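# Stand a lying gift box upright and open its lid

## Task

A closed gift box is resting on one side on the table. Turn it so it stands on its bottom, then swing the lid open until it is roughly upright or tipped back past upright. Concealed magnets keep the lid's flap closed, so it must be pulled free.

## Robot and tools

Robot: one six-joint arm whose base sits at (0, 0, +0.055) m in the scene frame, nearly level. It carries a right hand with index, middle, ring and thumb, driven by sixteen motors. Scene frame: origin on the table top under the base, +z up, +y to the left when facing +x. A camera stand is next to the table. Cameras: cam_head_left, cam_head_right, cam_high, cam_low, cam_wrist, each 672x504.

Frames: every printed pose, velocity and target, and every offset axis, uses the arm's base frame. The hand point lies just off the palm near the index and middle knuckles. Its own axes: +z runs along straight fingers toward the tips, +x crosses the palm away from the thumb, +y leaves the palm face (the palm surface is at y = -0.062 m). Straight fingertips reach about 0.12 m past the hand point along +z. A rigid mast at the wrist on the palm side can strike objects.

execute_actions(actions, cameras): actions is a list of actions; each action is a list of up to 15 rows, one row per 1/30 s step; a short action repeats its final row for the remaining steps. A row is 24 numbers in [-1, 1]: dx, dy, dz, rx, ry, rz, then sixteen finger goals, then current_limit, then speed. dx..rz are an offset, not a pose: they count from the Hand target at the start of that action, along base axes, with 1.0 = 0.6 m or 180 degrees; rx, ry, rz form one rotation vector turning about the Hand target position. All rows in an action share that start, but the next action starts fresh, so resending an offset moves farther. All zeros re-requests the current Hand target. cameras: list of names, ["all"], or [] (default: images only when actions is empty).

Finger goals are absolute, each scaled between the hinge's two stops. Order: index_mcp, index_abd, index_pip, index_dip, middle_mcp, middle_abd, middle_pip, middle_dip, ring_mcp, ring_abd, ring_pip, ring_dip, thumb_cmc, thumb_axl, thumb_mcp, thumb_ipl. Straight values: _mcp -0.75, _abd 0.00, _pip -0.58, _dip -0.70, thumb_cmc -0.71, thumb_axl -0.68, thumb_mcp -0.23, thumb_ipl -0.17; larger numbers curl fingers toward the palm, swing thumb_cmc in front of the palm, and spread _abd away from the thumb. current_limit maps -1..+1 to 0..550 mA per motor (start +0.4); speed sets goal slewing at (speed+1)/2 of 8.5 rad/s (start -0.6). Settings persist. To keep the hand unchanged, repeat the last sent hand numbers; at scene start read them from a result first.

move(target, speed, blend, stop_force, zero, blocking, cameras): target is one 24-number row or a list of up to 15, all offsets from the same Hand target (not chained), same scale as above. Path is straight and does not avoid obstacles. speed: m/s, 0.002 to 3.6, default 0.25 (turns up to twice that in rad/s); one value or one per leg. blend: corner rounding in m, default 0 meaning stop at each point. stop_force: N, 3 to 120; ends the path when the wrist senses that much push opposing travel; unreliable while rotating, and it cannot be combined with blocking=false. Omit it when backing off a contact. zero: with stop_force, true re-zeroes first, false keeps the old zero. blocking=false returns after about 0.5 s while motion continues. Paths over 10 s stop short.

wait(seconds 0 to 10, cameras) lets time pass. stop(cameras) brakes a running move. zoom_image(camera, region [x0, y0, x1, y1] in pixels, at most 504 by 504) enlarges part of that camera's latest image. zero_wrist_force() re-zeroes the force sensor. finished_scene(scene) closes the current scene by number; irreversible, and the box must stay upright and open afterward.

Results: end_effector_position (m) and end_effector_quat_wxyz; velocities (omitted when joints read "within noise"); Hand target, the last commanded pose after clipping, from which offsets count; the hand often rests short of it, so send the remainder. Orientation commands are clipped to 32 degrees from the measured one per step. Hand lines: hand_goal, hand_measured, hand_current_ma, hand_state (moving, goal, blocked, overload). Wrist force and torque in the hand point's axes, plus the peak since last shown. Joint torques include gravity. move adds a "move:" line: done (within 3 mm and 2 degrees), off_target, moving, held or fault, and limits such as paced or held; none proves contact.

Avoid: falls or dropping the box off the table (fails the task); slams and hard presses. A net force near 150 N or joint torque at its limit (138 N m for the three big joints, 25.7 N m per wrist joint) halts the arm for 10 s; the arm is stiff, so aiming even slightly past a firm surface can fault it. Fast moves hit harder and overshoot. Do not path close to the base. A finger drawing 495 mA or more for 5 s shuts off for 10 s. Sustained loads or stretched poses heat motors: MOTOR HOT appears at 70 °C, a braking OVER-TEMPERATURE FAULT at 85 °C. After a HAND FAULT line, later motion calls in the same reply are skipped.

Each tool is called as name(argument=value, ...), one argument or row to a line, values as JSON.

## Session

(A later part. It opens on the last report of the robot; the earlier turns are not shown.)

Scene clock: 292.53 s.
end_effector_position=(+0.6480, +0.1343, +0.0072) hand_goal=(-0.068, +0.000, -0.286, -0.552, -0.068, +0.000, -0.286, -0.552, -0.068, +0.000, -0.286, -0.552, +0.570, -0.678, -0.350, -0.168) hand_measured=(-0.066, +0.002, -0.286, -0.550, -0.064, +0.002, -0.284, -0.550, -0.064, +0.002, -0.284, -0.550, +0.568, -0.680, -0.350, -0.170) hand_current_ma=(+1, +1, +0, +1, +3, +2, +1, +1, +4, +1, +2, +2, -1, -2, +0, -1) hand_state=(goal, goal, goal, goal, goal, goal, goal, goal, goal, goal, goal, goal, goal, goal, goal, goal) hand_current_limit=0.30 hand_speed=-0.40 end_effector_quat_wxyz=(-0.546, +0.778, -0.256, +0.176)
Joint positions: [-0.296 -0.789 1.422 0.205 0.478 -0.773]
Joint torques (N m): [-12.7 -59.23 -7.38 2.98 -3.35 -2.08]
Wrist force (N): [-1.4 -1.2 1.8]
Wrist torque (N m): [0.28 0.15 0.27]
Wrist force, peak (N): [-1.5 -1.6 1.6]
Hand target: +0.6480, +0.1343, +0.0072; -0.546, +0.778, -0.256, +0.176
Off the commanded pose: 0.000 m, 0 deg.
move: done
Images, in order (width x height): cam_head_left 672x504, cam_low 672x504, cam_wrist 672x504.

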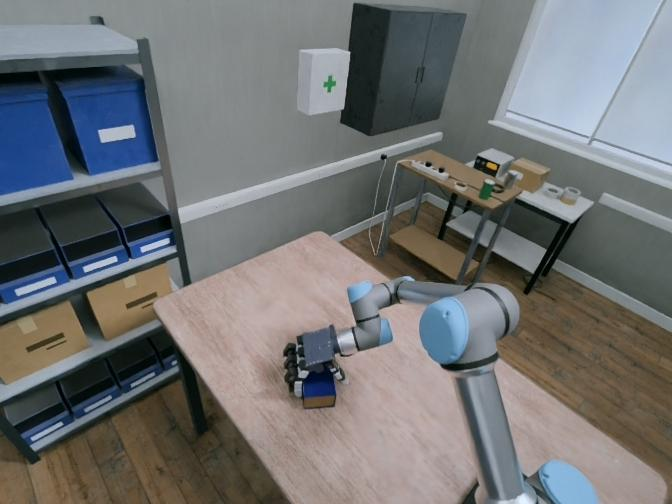

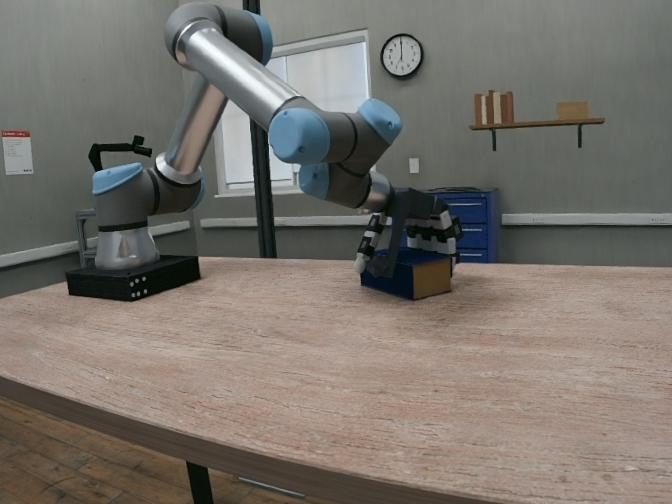

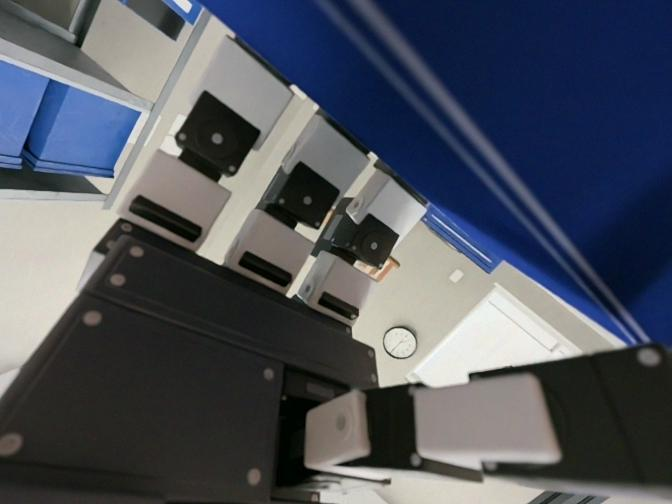

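move(
  target=[0.0175,0.024,0,0,0,0,-0.068,0,-0.285,-0.551,-0.068,0,-0.285,-0.551,-0.068,0,-0.285,-0.551,0.571,-0.678,-0.35,-0.168,0.3,-0.4],
  speed=0.05,
)

move(
  target=[0,0,-0.07,0,0,0,-0.068,0,-0.285,-0.551,-0.068,0,-0.285,-0.551,-0.068,0,-0.285,-0.551,0.571,-0.678,-0.35,-0.168,0.3,-0.4],
  speed=0.03,
  stop_force=3,
  cameras=["cam_low","cam_head_left","cam_head_right"],
)

zoom_image(
  camera="cam_low",
  region=[350, 210, 490, 310],
)

zoom_image(
  camera="cam_head_left",
  region=[260, 330, 360, 430],
)

Scene clock: 299.03 s.
end_effector_position=(+0.6585, +0.1486, +0.0072) hand_goal=(-0.068, +0.000, -0.286, -0.552, -0.068, +0.000, -0.286, -0.552, -0.068, +0.000, -0.286, -0.552, +0.570, -0.678, -0.350, -0.168) hand_measured=(-0.066, +0.002, -0.286, -0.550, -0.064, +0.002, -0.284, -0.550, -0.064, +0.002, -0.284, -0.550, +0.568, -0.680, -0.350, -0.170) hand_current_ma=(+1, +1, +0, +1, +3, +2, +1, +1, +4, +1, +2, +2, -1, -2, +0, -1) hand_state=(goal, goal, goal, goal, goal, goal, goal, goal, goal, goal, goal, goal, goal, goal, goal, goal) hand_current_limit=0.30 hand_speed=-0.40 end_effector_quat_wxyz=(-0.546, +0.778, -0.256, +0.176)
Joint positions: [-0.265 -0.779 1.394 0.182 0.499 -0.726]
Joint torques (N m): [15.61 -34.65 -25.69 -0.36 0.86 1.7]
Wrist force (N): [-1.5 -1.5 0.6]
Wrist torque (N m): [0.24 0.15 0.19]
Wrist force, peak (N): [-1.6 -1.4 1.7]
Hand target: +0.6585, +0.1487, +0.0072; -0.546, +0.778, -0.256, +0.176
Off the commanded pose: 0.000 m, 0 deg.
move: done

Scene clock: 300.47 s.
end_effector_position=(+0.6585, +0.1486, +0.0013) hand_goal=(-0.068, +0.000, -0.286, -0.552, -0.068, +0.000, -0.286, -0.552, -0.068, +0.000, -0.286, -0.552, +0.570, -0.678, -0.350, -0.168) hand_measured=(-0.066, +0.002, -0.286, -0.550, -0.066, +0.004, -0.282, -0.550, -0.068, +0.004, -0.278, -0.544, +0.568, -0.680, -0.350, -0.170) hand_current_ma=(+1, +1, +0, +1, +1, +2, +2, +2, +0, +2, +9, +7, -1, -1, +0, -1) hand_state=(goal, goal, goal, goal, goal, goal, goal, goal, goal, goal, goal, goal, goal, goal, goal, goal) hand_current_limit=0.30 hand_speed=-0.40 end_effector_quat_wxyz=(-0.546, +0.778, -0.256, +0.176)
Joint positions: [-0.265 -0.771 1.396 0.171 0.499 -0.726]
Joint torques (N m): [13.92 -61.06 -24.74 3 0.87 0.18]
Wrist force (N): [-1.6 -2.1 0.7]
Wrist torque (N m): [0.34 0.20 0.10]
Wrist force, peak (N): [-1.7 -20.8 -4.5]
Hand target: +0.6585, +0.1486, +0.0013; -0.546, +0.778, -0.256, +0.176 (not the last commanded pose)
Off the commanded pose: 0.036 m, 0 deg.
move: contact
Images, in order (width x height): cam_head_left 672x504, cam_head_right 672x504, cam_low 672x504.

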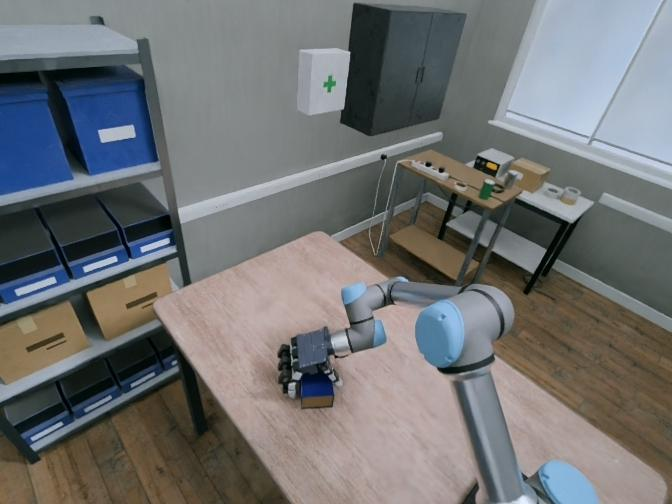

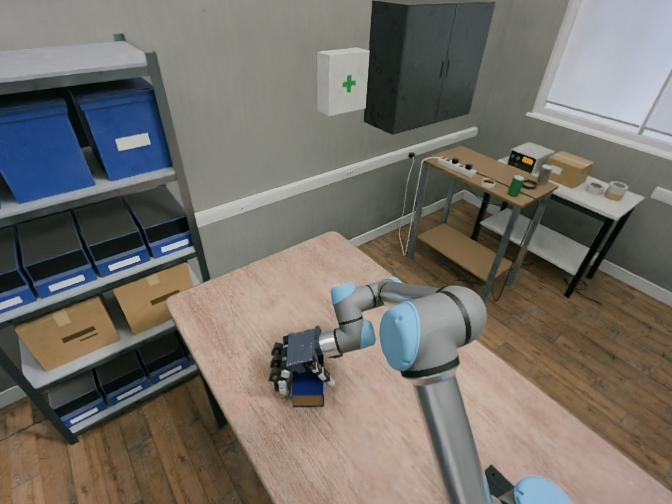

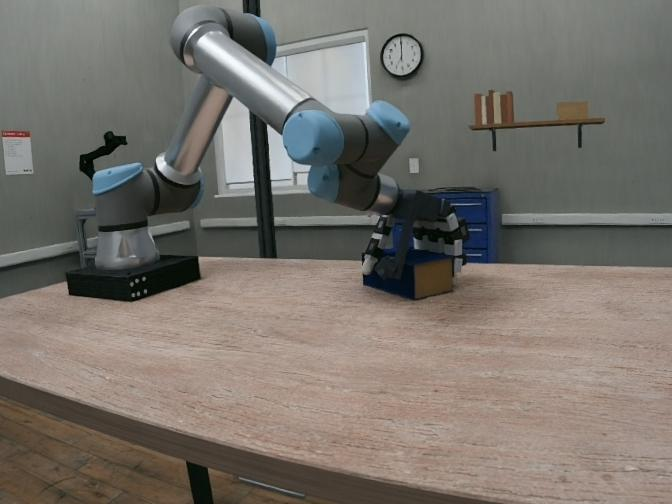

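Scaled by 3.600 from the camera's 672x504 image, which has a finer 960x720 frame.

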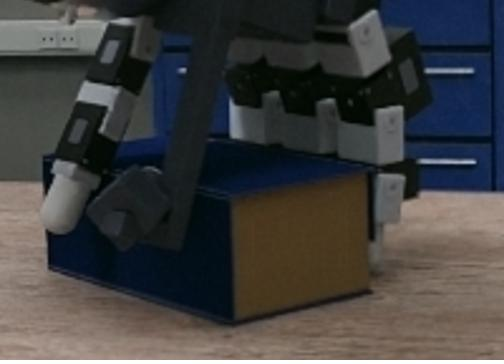

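Scaled by 5.040 from the camera's 672x504 image, which has a finer 960x720 frame.

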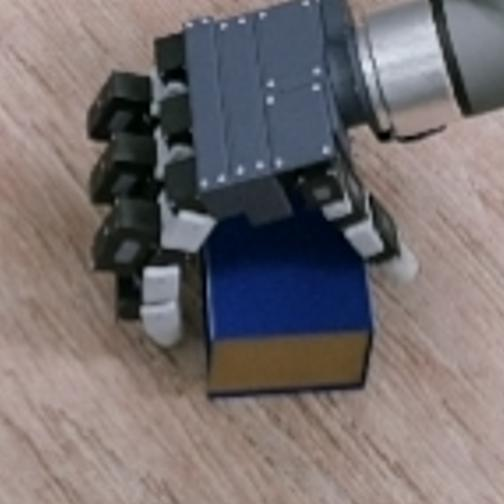

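move(
  target=[
    [0,0,0,0,0,0,-0.137,0,-0.431,0.029,-0.137,0,-0.431,0.029,-0.137,0,-0.431,0.029,0.571,-0.678,-0.35,-0.168,0.3,-0.6],
    [0,0,-0.005,0,0,0,-0.137,0,-0.431,0.029,-0.137,0,-0.431,0.029,-0.137,0,-0.431,0.029,0.571,-0.678,-0.35,-0.168,0.3,-0.6],
    [-0.012,-0.0162,-0.005,0,0,0,-0.137,0,-0.431,0.029,-0.137,0,-0.431,0.029,-0.137,0,-0.431,0.029,0.571,-0.678,-0.35,-0.168,0.3,-0.6],
  ],
  speed=0.04,
  cameras=["cam_low","cam_head_left"],
)

zoom_image(
  camera="cam_low",
  region=[350, 210, 490, 310],
)

zoom_image(
  camera="cam_head_left",
  region=[260, 330, 360, 430],
)

Scene clock: 311.30 s.
end_effector_position=(+0.6513, +0.1390, -0.0017) hand_goal=(-0.138, +0.000, -0.432, +0.028, -0.138, +0.000, -0.432, +0.028, -0.138, +0.000, -0.432, +0.028, +0.570, -0.678, -0.350, -0.168) hand_measured=(-0.134, +0.002, -0.430, +0.024, -0.130, +0.002, -0.430, +0.026, -0.128, +0.002, -0.428, +0.024, +0.568, -0.680, -0.350, -0.170) hand_current_ma=(+3, +1, +1, -3, +9, +2, +2, -2, +14, +2, +3, -2, +0, -1, +0, -1) hand_state=(goal, goal, goal, goal, goal, goal, goal, goal, goal, goal, goal, goal, goal, goal, goal, goal) hand_current_limit=0.30 hand_speed=-0.60 end_effector_quat_wxyz=(-0.546, +0.778, -0.256, +0.176)
Joint positions: [-0.286 -0.774 1.417 0.18 0.485 -0.757]
Joint torques (N m): [-13.95 -62.33 -7.57 2.95 -3.22 -2.08]
Wrist force (N): [-1.5 -0.5 1.3]
Wrist torque (N m): [0.36 0.16 0.30]
Wrist force, peak (N): [-1.8 -2.9 0.4]
Hand target: +0.6513, +0.1389, -0.0017; -0.546, +0.778, -0.256, +0.176
Off the commanded pose: 0.000 m, 0 deg.
move: done
Images, in order (width x height): cam_head_left 672x504, cam_low 672x504.

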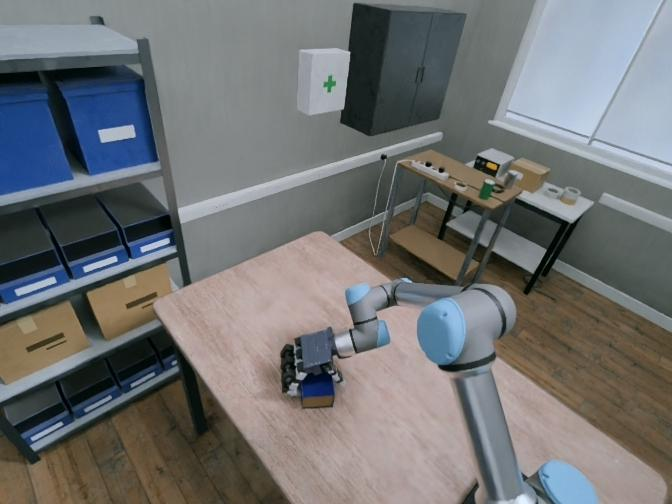

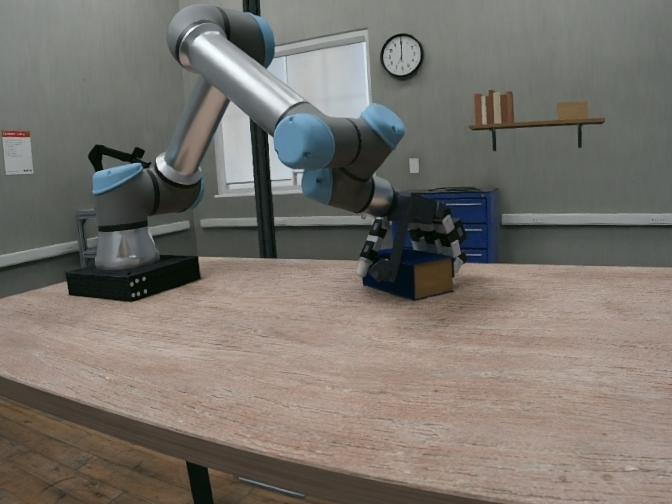

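Scaled by 3.600 from the camera's 672x504 image, which has a finer 960x720 frame.

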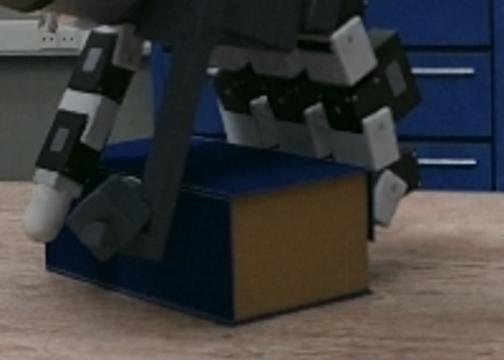

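Scaled by 5.040 from the camera's 672x504 image, which has a finer 960x720 frame.

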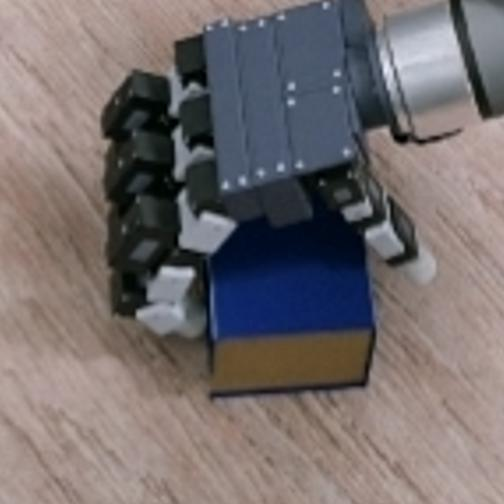

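move(
  target=[0,0,0,0,0,0,-0.137,0,-0.431,0.029,-0.137,0,-0.431,0.029,-0.137,0,-0.431,0.029,0.571,-0.678,0.1,-0.168,0.1,-0.8],
)

move(
  target=[-0.004,-0.0055,0.057,0.067,-0.049,0,-0.137,0,-0.431,0.029,-0.137,0,-0.431,0.029,-0.137,0,-0.431,0.029,0.571,-0.678,0.1,-0.168,0.1,-0.8],
  speed=0.05,
  cameras=["cam_low","cam_head_left"],
)

zoom_image(
  camera="cam_low",
  region=[350, 200, 490, 310],
)

zoom_image(
  camera="cam_head_left",
  region=[260, 330, 360, 430],
)

Scene clock: 319.57 s.
end_effector_position=(+0.6513, +0.1389, -0.0017) hand_goal=(-0.138, +0.000, -0.432, +0.028, -0.138, +0.000, -0.432, +0.028, -0.138, +0.000, -0.432, +0.028, +0.570, -0.678, +0.100, -0.168) hand_measured=(-0.152, +0.002, -0.440, +0.024, -0.146, +0.002, -0.436, +0.026, -0.142, +0.002, -0.434, +0.024, +0.566, -0.674, -0.214, -0.172) hand_current_ma=(-21, +1, -7, -3, -11, +2, -4, -2, -3, +2, -1, -2, -4, +4, -302, -6) hand_state=(goal, goal, goal, goal, goal, goal, goal, goal, goal, goal, goal, goal, goal, goal, blocked, goal) hand_current_limit=0.10 hand_speed=-0.80 end_effector_quat_wxyz=(-0.546, +0.778, -0.256, +0.176)
Joint positions: [-0.286 -0.774 1.417 0.181 0.485 -0.757]
Joint torques (N m): [-11.18 -56.64 -9.22 2.45 -2.48 -2.18]
Wrist force (N): [-1.7 -6.0 -1.9]
Wrist torque (N m): [0.12 0.21 0.21]
Wrist force, peak (N): [-1.7 -6.0 -1.9]
Hand target: +0.6513, +0.1389, -0.0017; -0.546, +0.778, -0.256, +0.176
Off the commanded pose: 0.000 m, 0 deg.
move: done

Scene clock: 322.77 s.
end_effector_position=(+0.6489, +0.1356, +0.0325) hand_goal=(-0.138, +0.000, -0.432, +0.028, -0.138, +0.000, -0.432, +0.028, -0.138, +0.000, -0.432, +0.028, +0.570, -0.678, +0.100, -0.168) hand_measured=(-0.162, +0.002, -0.452, +0.012, -0.156, +0.002, -0.450, +0.018, -0.150, +0.002, -0.444, +0.020, +0.560, -0.674, -0.178, -0.174) hand_current_ma=(-43, +1, -32, -22, -28, +2, -26, -13, -16, +2, -16, -9, -13, +4, -303, -8) hand_state=(blocked, goal, blocked, goal, goal, goal, goal, goal, goal, goal, goal, goal, goal, goal, blocked, goal) hand_current_limit=0.10 hand_speed=-0.80 end_effector_quat_wxyz=(-0.642, +0.701, -0.230, +0.208)
Joint positions: [-0.355 -0.901 1.637 -0.421 0.289 -0.299]
Joint torques (N m): [-12.84 -56.18 -7.35 -1.35 -2.76 1.84]
Wrist force (N): [-1.7 0.6 1.6]
Wrist torque (N m): [0.39 0.27 0.23]
Wrist force, peak (N): [-1.7 -5.3 -1.8]
Hand target: +0.6489, +0.1356, +0.0325; -0.643, +0.701, -0.230, +0.208
Off the commanded pose: 0.000 m, 0 deg.
move: done
Images, in order (width x height): cam_head_left 672x504, cam_low 672x504.

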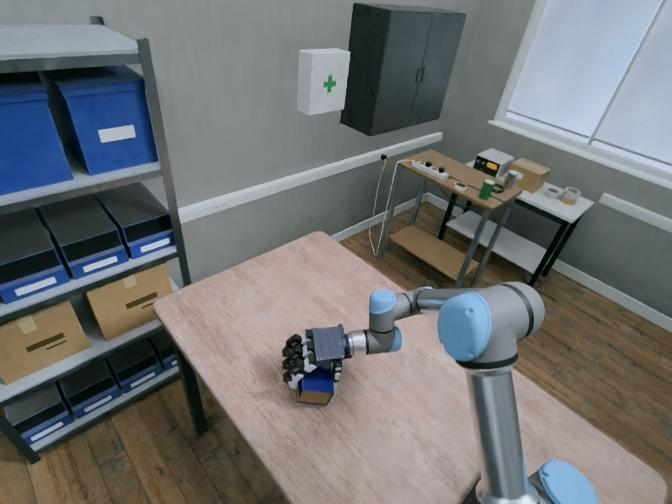

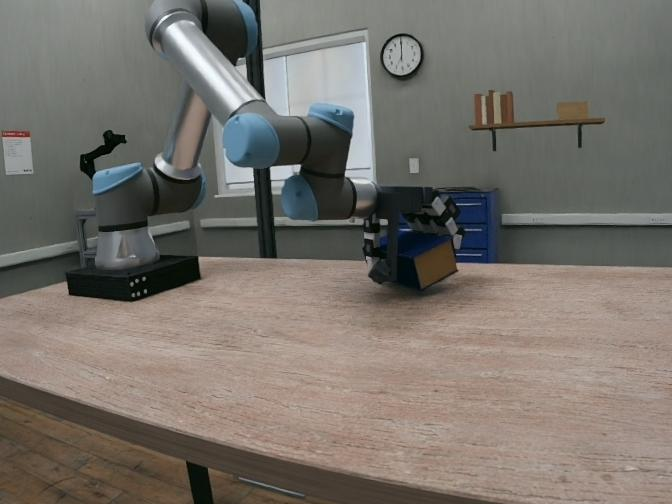

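Scaled by 3.600 from the camera's 672x504 image, which has a finer 960x720 frame.

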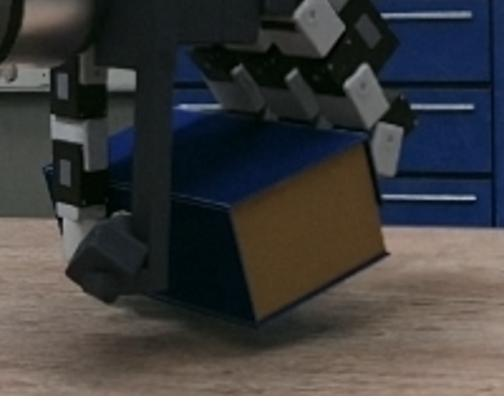

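Scaled by 5.040 from the camera's 672x504 image, which has a finer 960x720 frame.

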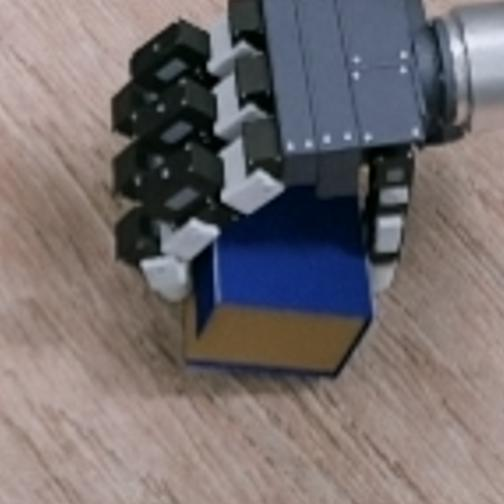

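move(
  target=[0.004,0.0055,-0.057,-0.067,0.049,0,-0.137,0,-0.431,0.029,-0.137,0,-0.431,0.029,-0.137,0,-0.431,0.029,0.571,-0.678,0.1,-0.168,0.1,-0.8],
  speed=0.05,
)

move(
  target=[0,0,0,0,0,0,-0.06,0,-0.34,0.029,-0.137,0,-0.431,0.029,-0.06,0,-0.34,0.029,0.571,-0.678,0.3,-0.168,0.5,-0.8],
  cameras=["cam_low","cam_head_left"],
)

zoom_image(
  camera="cam_low",
  region=[350, 200, 490, 310],
)

zoom_image(
  camera="cam_head_left",
  region=[260, 330, 360, 430],
)

Scene clock: 347.73 s.
end_effector_position=(+0.6513, +0.1389, -0.0017) hand_goal=(-0.138, +0.000, -0.432, +0.028, -0.138, +0.000, -0.432, +0.028, -0.138, +0.000, -0.432, +0.028, +0.570, -0.678, +0.100, -0.168) hand_measured=(-0.166, +0.002, -0.452, +0.016, -0.158, +0.002, -0.450, +0.020, -0.152, +0.002, -0.444, +0.022, +0.558, -0.672, -0.176, -0.174) hand_current_ma=(-52, +1, -32, -14, -33, +2, -27, -7, -18, +2, -16, -6, -14, +6, -302, -10) hand_state=(blocked, goal, blocked, goal, goal, goal, goal, goal, goal, goal, goal, goal, goal, goal, blocked, goal) hand_current_limit=0.10 hand_speed=-0.80 end_effector_quat_wxyz=(-0.546, +0.778, -0.256, +0.176)
Joint positions: [-0.286 -0.774 1.417 0.18 0.485 -0.757]
Joint torques (N m): [13.56 -31.03 -24.42 2.4 1.85 -2.1]
Wrist force (N): [-2.2 -8.5 -2.2]
Wrist torque (N m): [0.10 0.16 0.19]
Wrist force, peak (N): [-2.2 -8.5 -2.2]
Hand target: +0.6513, +0.1389, -0.0017; -0.546, +0.778, -0.256, +0.176
Off the commanded pose: 0.000 m, 0 deg.
move: done

Scene clock: 348.23 s.
end_effector_position=(+0.6513, +0.1389, -0.0017) hand_goal=(-0.060, +0.000, -0.340, +0.028, -0.138, +0.000, -0.432, +0.028, -0.060, +0.000, -0.340, +0.028, +0.570, -0.678, +0.300, -0.168) hand_measured=(-0.166, +0.002, -0.434, +0.008, -0.158, +0.002, -0.450, +0.022, -0.152, +0.002, -0.422, +0.012, +0.556, -0.670, -0.176, -0.178) hand_current_ma=(-351, +2, -271, -29, -33, +2, -25, -5, -285, +2, -223, -23, -19, +10, -412, -16) hand_state=(blocked, goal, blocked, goal, goal, goal, goal, goal, blocked, goal, blocked, goal, goal, goal, blocked, goal) hand_current_limit=0.50 hand_speed=-0.80 end_effector_quat_wxyz=(-0.546, +0.778, -0.256, +0.176)
Joint positions: [-0.286 -0.774 1.417 0.181 0.485 -0.757]
Joint torques (N m): [12.23 -31.26 -23.18 2.99 1.85 -2.4]
Wrist force (N): [-1.5 -8.3 0.4]
Wrist torque (N m): [0.21 0.14 0.19]
Wrist force, peak (N): [-1.5 -8.3 0.4]
Hand target: +0.6513, +0.1389, -0.0017; -0.546, +0.778, -0.256, +0.176
Off the commanded pose: 0.000 m, 0 deg.
move: done
Images, in order (width x height): cam_head_left 672x504, cam_low 672x504.

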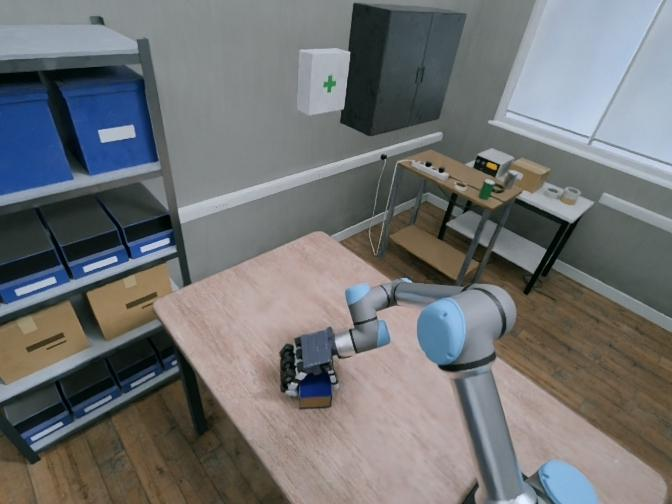

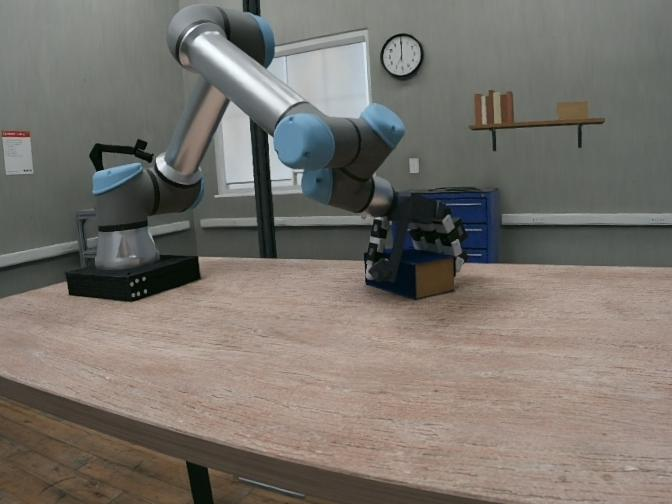

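Scaled by 3.600 from the camera's 672x504 image, which has a finer 960x720 frame.

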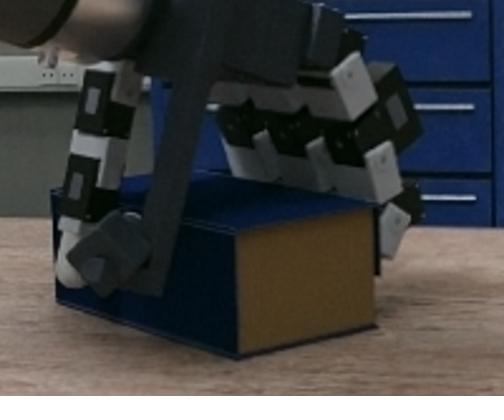

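Scaled by 5.040 from the camera's 672x504 image, which has a finer 960x720 frame.

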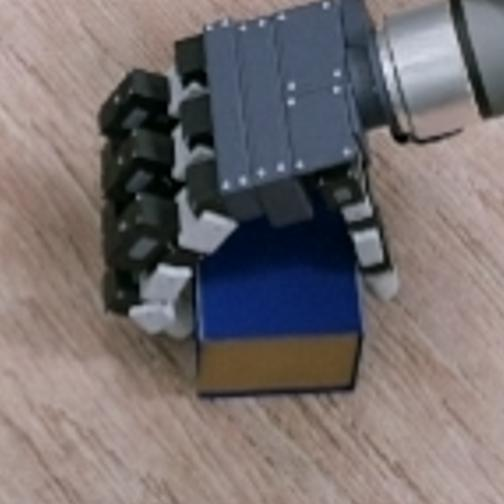

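move(
  target=[0,0,0,0,0,0,-0.06,0,-0.34,0.029,-0.274,0,-0.431,0.348,-0.06,0,-0.34,0.029,0.571,-0.678,0.3,-0.168,0.5,-0.9],
  cameras=["cam_head_left"],
)

zoom_image(
  camera="cam_head_left",
  region=[260, 330, 360, 430],
)

move(
  target=[0,0,0,0,0,0,-0.06,0,-0.34,0.029,-0.411,0,-0.431,0.681,-0.06,0,-0.34,0.029,0.571,-0.678,0.3,-0.168,0.5,-0.9],
  cameras=["cam_low","cam_head_left"],
)

zoom_image(
  camera="cam_low",
  region=[350, 200, 490, 310],
)

zoom_image(
  camera="cam_head_left",
  region=[260, 330, 360, 430],
)

Scene clock: 355.87 s.
end_effector_position=(+0.6513, +0.1389, -0.0017) hand_goal=(-0.060, +0.000, -0.340, +0.028, -0.274, +0.000, -0.432, +0.348, -0.060, +0.000, -0.340, +0.028, +0.570, -0.678, +0.300, -0.168) hand_measured=(-0.166, +0.002, -0.434, +0.008, -0.264, +0.002, -0.434, +0.342, -0.152, +0.002, -0.422, +0.012, +0.556, -0.670, -0.176, -0.178) hand_current_ma=(-351, +2, -271, -29, +11, +2, -1, -5, -285, +2, -223, -23, -19, +10, -412, -16) hand_state=(blocked, goal, blocked, goal, goal, goal, goal, goal, blocked, goal, blocked, goal, goal, goal, blocked, goal) hand_current_limit=0.50 hand_speed=-0.90 end_effector_quat_wxyz=(-0.546, +0.778, -0.256, +0.176)
Joint positions: [-0.286 -0.774 1.417 0.181 0.485 -0.757]
Joint torques (N m): [-2.83 -32.89 -22.23 2 0.86 -2.13]
Wrist force (N): [-1.8 -7.1 0.0]
Wrist torque (N m): [0.21 0.13 0.23]
Wrist force, peak (N): [-1.5 -8.6 0.3]
Hand target: +0.6513, +0.1389, -0.0017; -0.546, +0.778, -0.256, +0.176
Off the commanded pose: 0.000 m, 0 deg.
move: done
Images, in order (width x height): cam_head_left 672x504.

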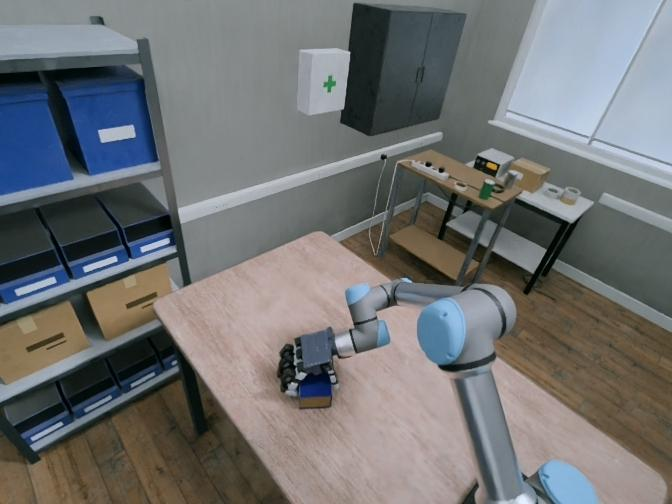

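Scaled by 5.040 from the camera's 672x504 image, which has a finer 960x720 frame.

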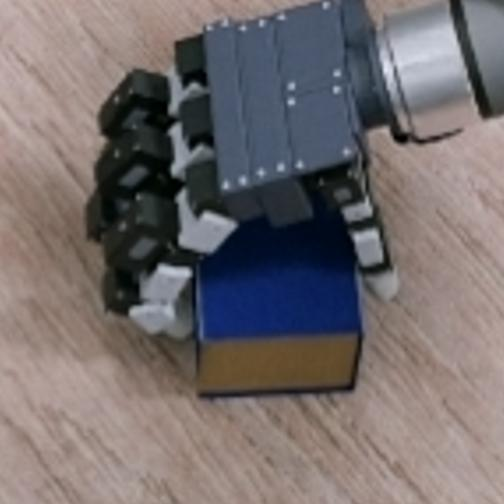

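Scene clock: 357.07 s.
end_effector_position=(+0.6513, +0.1389, -0.0017) hand_goal=(-0.060, +0.000, -0.340, +0.028, -0.412, +0.000, -0.432, +0.680, -0.060, +0.000, -0.340, +0.028, +0.570, -0.678, +0.300, -0.168) hand_measured=(-0.166, +0.002, -0.434, +0.008, -0.396, +0.002, -0.434, +0.676, -0.152, +0.002, -0.422, +0.012, +0.556, -0.670, -0.176, -0.178) hand_current_ma=(-351, +2, -271, -29, +22, +2, -1, -2, -285, +2, -223, -23, -19, +10, -412, -16) hand_state=(blocked, goal, blocked, goal, goal, goal, goal, goal, blocked, goal, blocked, goal, goal, goal, blocked, goal) hand_current_limit=0.50 hand_speed=-0.90 end_effector_quat_wxyz=(-0.546, +0.778, -0.256, +0.176)
Joint positions: [-0.286 -0.774 1.417 0.181 0.485 -0.757]
Joint torques (N m): [-6.41 -31.5 -21.87 0.7 0.9 -1.89]
Wrist force (N): [-1.5 -7.2 0.0]
Wrist torque (N m): [0.20 0.09 0.26]
Wrist force, peak (N): [-1.6 -7.9 -0.3]
Hand target: +0.6513, +0.1389, -0.0017; -0.546, +0.778, -0.256, +0.176
Off the commanded pose: 0.000 m, 0 deg.
move: done
Images, in order (width x height): cam_head_left 672x504, cam_low 672x504.

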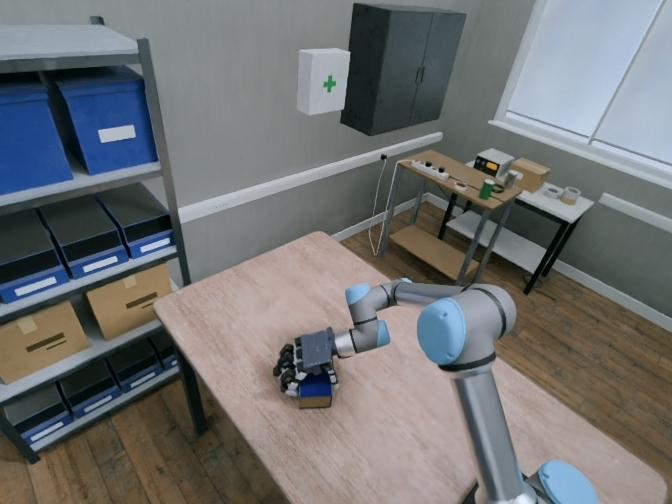

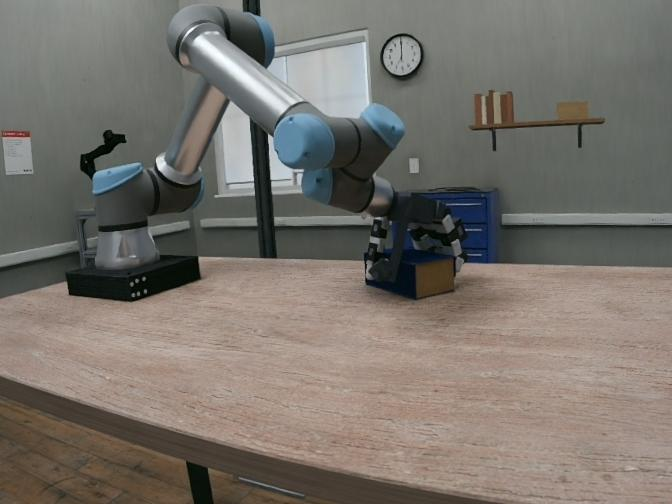

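Scaled by 3.600 from the camera's 672x504 image, which has a finer 960x720 frame.

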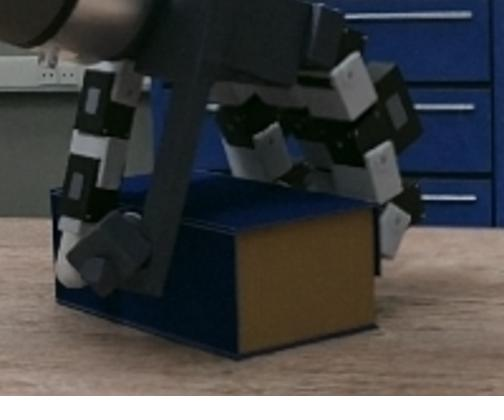

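Scaled by 5.040 from the camera's 672x504 image, which has a finer 960x720 frame.

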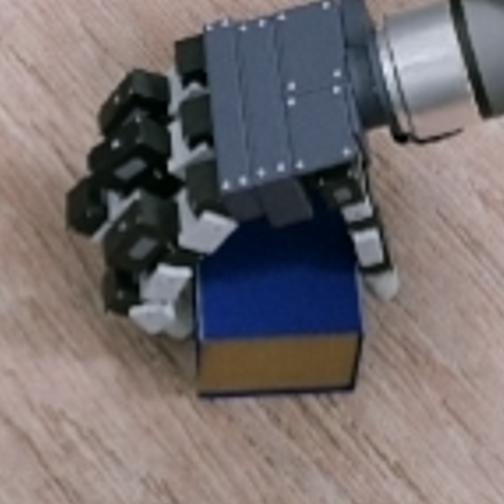

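move(
  target=[0,0,0,0,0,0,-0.06,0,-0.34,0.029,-0.2,0,-0.431,0.681,-0.06,0,-0.34,0.029,0.571,-0.678,0.3,-0.168,0.5,-0.9],
)

Scene clock: 381.13 s.
end_effector_position=(+0.6513, +0.1389, -0.0017) hand_goal=(-0.060, +0.000, -0.340, +0.028, -0.200, +0.000, -0.432, +0.680, -0.060, +0.000, -0.340, +0.028, +0.570, -0.678, +0.300, -0.168) hand_measured=(-0.166, +0.004, -0.430, +0.008, -0.314, +0.004, -0.452, +0.686, -0.148, +0.004, -0.414, +0.010, +0.548, -0.668, -0.176, -0.182) hand_current_ma=(-351, +3, -258, -31, -387, +2, -29, +7, -268, +2, -196, -28, -34, +16, -412, -29) hand_state=(blocked, goal, blocked, blocked, blocked, goal, goal, goal, blocked, goal, blocked, goal, blocked, goal, blocked, goal) hand_current_limit=0.50 hand_speed=-0.90 end_effector_quat_wxyz=(-0.546, +0.778, -0.256, +0.176)
Joint positions: [-0.286 -0.774 1.417 0.181 0.485 -0.757]
Joint torques (N m): [-11.17 -33.47 -19.73 0.36 0.03 -2.19]
Wrist force (N): [-1.0 -9.4 -0.4]
Wrist torque (N m): [0.18 0.08 0.23]
Wrist force, peak (N): [-1.2 -9.5 -0.6]
Hand target: +0.6513, +0.1389, -0.0017; -0.546, +0.778, -0.256, +0.176
Off the commanded pose: 0.000 m, 0 deg.
move: done

move(
  target=[0,0,0,0,0,0,-0.06,0,-0.34,0.029,-0.24,0,-0.28,0.681,-0.06,0,-0.34,0.029,0.571,-0.678,0.3,-0.168,0.5,-0.9],
)

move(
  target=[0,0,0,0,0,0,-0.06,0,-0.34,0.029,-0.3,0,-0.12,0.681,-0.06,0,-0.34,0.029,0.571,-0.678,0.3,-0.168,0.5,-0.9],
  cameras=["cam_low","cam_head_left"],
)

zoom_image(
  camera="cam_low",
  region=[350, 200, 490, 310],
)

zoom_image(
  camera="cam_head_left",
  region=[260, 330, 360, 430],
)

Scene clock: 389.43 s.
end_effector_position=(+0.6513, +0.1389, -0.0017) hand_goal=(-0.060, +0.000, -0.340, +0.028, -0.240, +0.000, -0.280, +0.680, -0.060, +0.000, -0.340, +0.028, +0.570, -0.678, +0.300, -0.168) hand_measured=(-0.166, +0.006, -0.422, +0.006, -0.316, +0.006, -0.396, +0.662, -0.132, +0.004, -0.410, +0.008, +0.534, -0.666, -0.184, -0.186) hand_current_ma=(-351, +5, -228, -34, -220, +6, -371, -27, -204, +3, -177, -31, -75, +21, -413, -37) hand_state=(blocked, goal, blocked, blocked, blocked, goal, blocked, goal, blocked, goal, blocked, blocked, blocked, goal, blocked, goal) hand_current_limit=0.50 hand_speed=-0.90 end_effector_quat_wxyz=(-0.546, +0.778, -0.256, +0.176)
Joint positions: [-0.286 -0.774 1.417 0.181 0.485 -0.757]
Joint torques (N m): [-11.21 -34.36 -19.16 0.47 -1.02 -2.23]
Wrist force (N): [-1.5 -3.9 0.6]
Wrist torque (N m): [0.17 0.14 0.30]
Wrist force, peak (N): [-1.3 -10.0 -0.4]
Hand target: +0.6513, +0.1389, -0.0017; -0.546, +0.778, -0.256, +0.176
Off the commanded pose: 0.000 m, 0 deg.
move: done

Scene clock: 389.93 s.
end_effector_position=(+0.6513, +0.1389, -0.0017) hand_goal=(-0.060, +0.000, -0.340, +0.028, -0.300, +0.000, -0.120, +0.680, -0.060, +0.000, -0.340, +0.028, +0.570, -0.678, +0.300, -0.168) hand_measured=(-0.166, +0.008, -0.422, +0.006, -0.352, +0.006, -0.326, +0.642, -0.132, +0.006, -0.410, +0.008, +0.534, -0.666, -0.184, -0.186) hand_current_ma=(-351, +7, -228, -34, -126, +6, -412, -75, -204, +5, -176, -31, -75, +21, -413, -37) hand_state=(blocked, goal, blocked, blocked, blocked, goal, blocked, blocked, blocked, goal, blocked, blocked, blocked, goal, blocked, goal) hand_current_limit=0.50 hand_speed=-0.90 end_effector_quat_wxyz=(-0.546, +0.778, -0.256, +0.176)
Joint positions: [-0.286 -0.774 1.417 0.181 0.485 -0.757]
Joint torques (N m): [-10.98 -37.45 -18.36 0.59 -1.01 -1.77]
Wrist force (N): [-1.5 -2.2 0.8]
Wrist torque (N m): [0.09 0.10 0.41]
Wrist force, peak (N): [-1.3 -4.6 0.4]
Hand target: +0.6513, +0.1389, -0.0017; -0.546, +0.778, -0.256, +0.176
Off the commanded pose: 0.000 m, 0 deg.
move: done
Images, in order (width x height): cam_head_left 672x504, cam_low 672x504.

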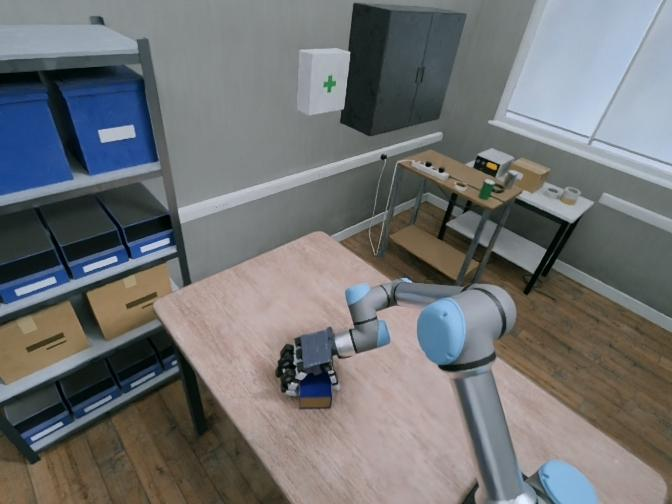

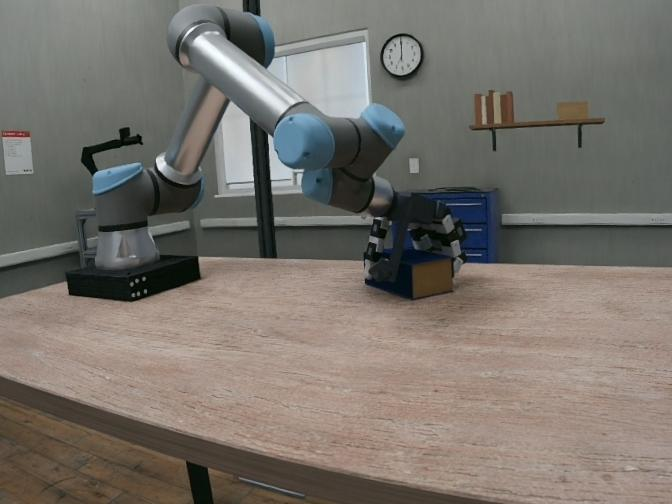

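Scaled by 3.600 from the camera's 672x504 image, which has a finer 960x720 frame.

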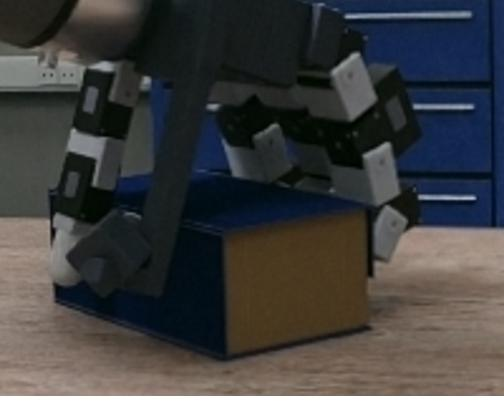

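Scaled by 5.040 from the camera's 672x504 image, which has a finer 960x720 frame.

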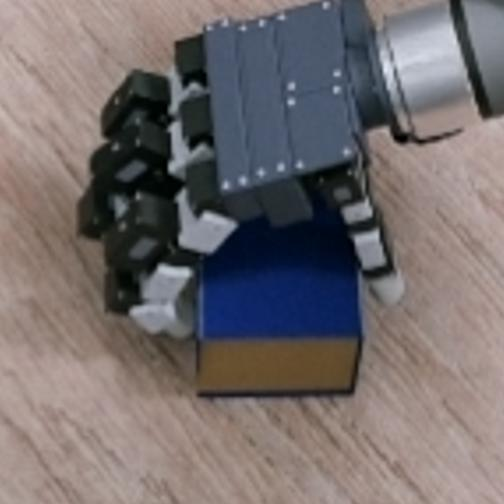

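move(
  target=[0,0,0,0,0,0,-0.06,0,-0.34,0.029,-0.36,0,0.1,0.75,-0.06,0,-0.34,0.029,0.571,-0.678,0.3,-0.168,0.7,-0.9],
)

move(
  target=[0,0,0,0,0,0,-0.06,0,-0.34,0.029,-0.43,0,0.3,0.85,-0.06,0,-0.34,0.029,0.571,-0.678,0.3,-0.168,0.7,-0.9],
  cameras=["cam_low","cam_head_left","cam_wrist"],
)

zoom_image(
  camera="cam_low",
  region=[350, 200, 490, 310],
)

zoom_image(
  camera="cam_head_left",
  region=[260, 330, 360, 430],
)

Scene clock: 393.63 s.
end_effector_position=(+0.6513, +0.1389, -0.0017) hand_goal=(-0.060, +0.000, -0.340, +0.028, -0.360, +0.000, +0.100, +0.750, -0.060, +0.000, -0.340, +0.028, +0.570, -0.678, +0.300, -0.168) hand_measured=(-0.166, +0.010, -0.422, +0.006, -0.412, +0.006, -0.212, +0.676, -0.132, +0.008, -0.408, +0.008, +0.534, -0.666, -0.184, -0.186) hand_current_ma=(-351, +9, -228, -34, -131, +6, -467, -200, -204, +7, -171, -31, -75, +21, -467, -37) hand_state=(blocked, goal, blocked, blocked, blocked, goal, blocked, blocked, blocked, goal, blocked, blocked, blocked, goal, blocked, goal) hand_current_limit=0.70 hand_speed=-0.90 end_effector_quat_wxyz=(-0.546, +0.778, -0.256, +0.176)
Joint positions: [-0.286 -0.774 1.417 0.181 0.485 -0.757]
Joint torques (N m): [-13.82 -51.97 -17.9 0.54 -1.67 -1.8]
Wrist force (N): [-1.5 -2.5 0.7]
Wrist torque (N m): [0.08 0.12 0.39]
Wrist force, peak (N): [-2.0 -3.2 0.2]
Hand target: +0.6513, +0.1389, -0.0017; -0.546, +0.778, -0.256, +0.176
Off the commanded pose: 0.000 m, 0 deg.
move: done

Scene clock: 395.10 s.
end_effector_position=(+0.6513, +0.1389, -0.0017) hand_goal=(-0.060, +0.000, -0.340, +0.028, -0.430, +0.000, +0.300, +0.850, -0.060, +0.000, -0.340, +0.028, +0.570, -0.678, +0.300, -0.168) hand_measured=(-0.146, +0.016, -0.402, +0.006, -0.508, +0.002, +0.212, +0.866, -0.096, +0.008, -0.376, +0.008, +0.514, -0.662, -0.238, -0.192) hand_current_ma=(-264, +20, -154, -35, -226, +1, -251, +23, -74, +8, -72, -31, -137, +28, -468, -60) hand_state=(blocked, goal, blocked, blocked, blocked, goal, blocked, goal, blocked, goal, blocked, blocked, blocked, goal, blocked, blocked) hand_current_limit=0.70 hand_speed=-0.90 end_effector_quat_wxyz=(-0.546, +0.778, -0.256, +0.176)
Joint positions: [-0.286 -0.774 1.417 0.181 0.485 -0.757]
Joint torques (N m): [-11.83 -52.8 -17.17 0.69 -1.74 -1.99]
Wrist force (N): [-1.5 -2.8 1.1]
Wrist torque (N m): [0.09 0.15 0.26]
Wrist force, peak (N): [-1.3 -5.2 0.6]
Hand target: +0.6513, +0.1389, -0.0017; -0.546, +0.778, -0.256, +0.176
Off the commanded pose: 0.000 m, 0 deg.
move: done
Images, in order (width x height): cam_head_left 672x504, cam_low 672x504, cam_wrist 672x504.

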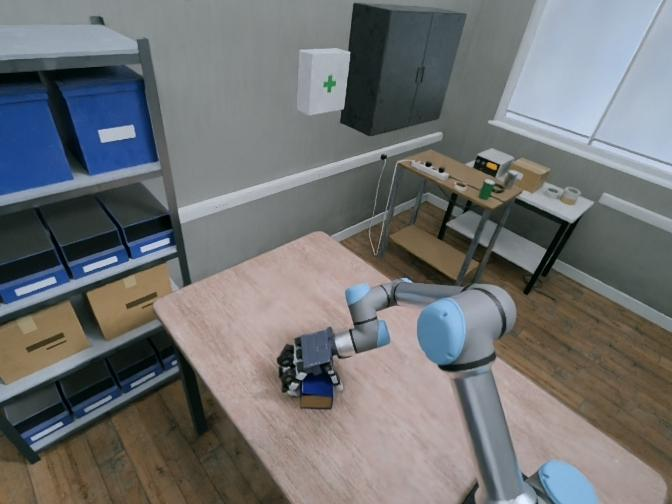

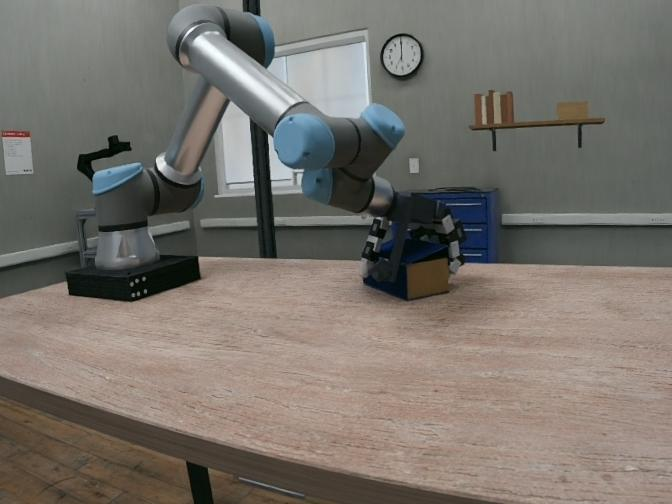

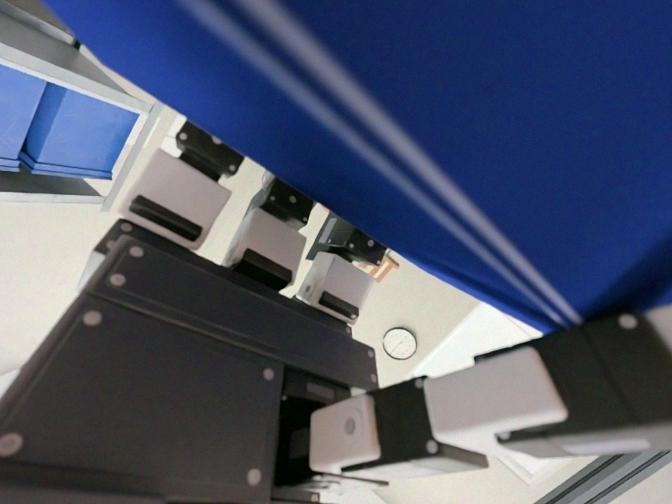

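Scaled by 3.600 from the camera's 672x504 image, which has a finer 960x720 frame.

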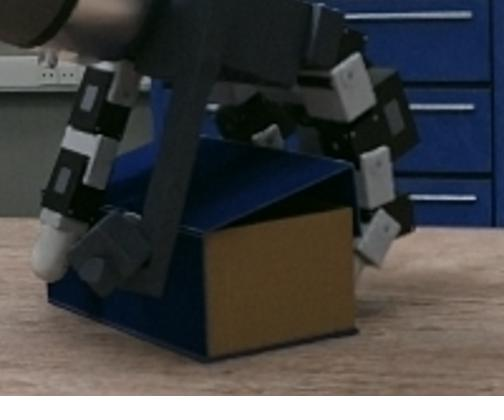

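Scaled by 5.040 from the camera's 672x504 image, which has a finer 960x720 frame.

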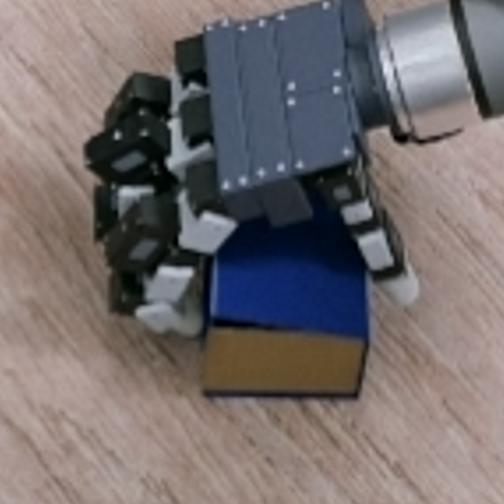

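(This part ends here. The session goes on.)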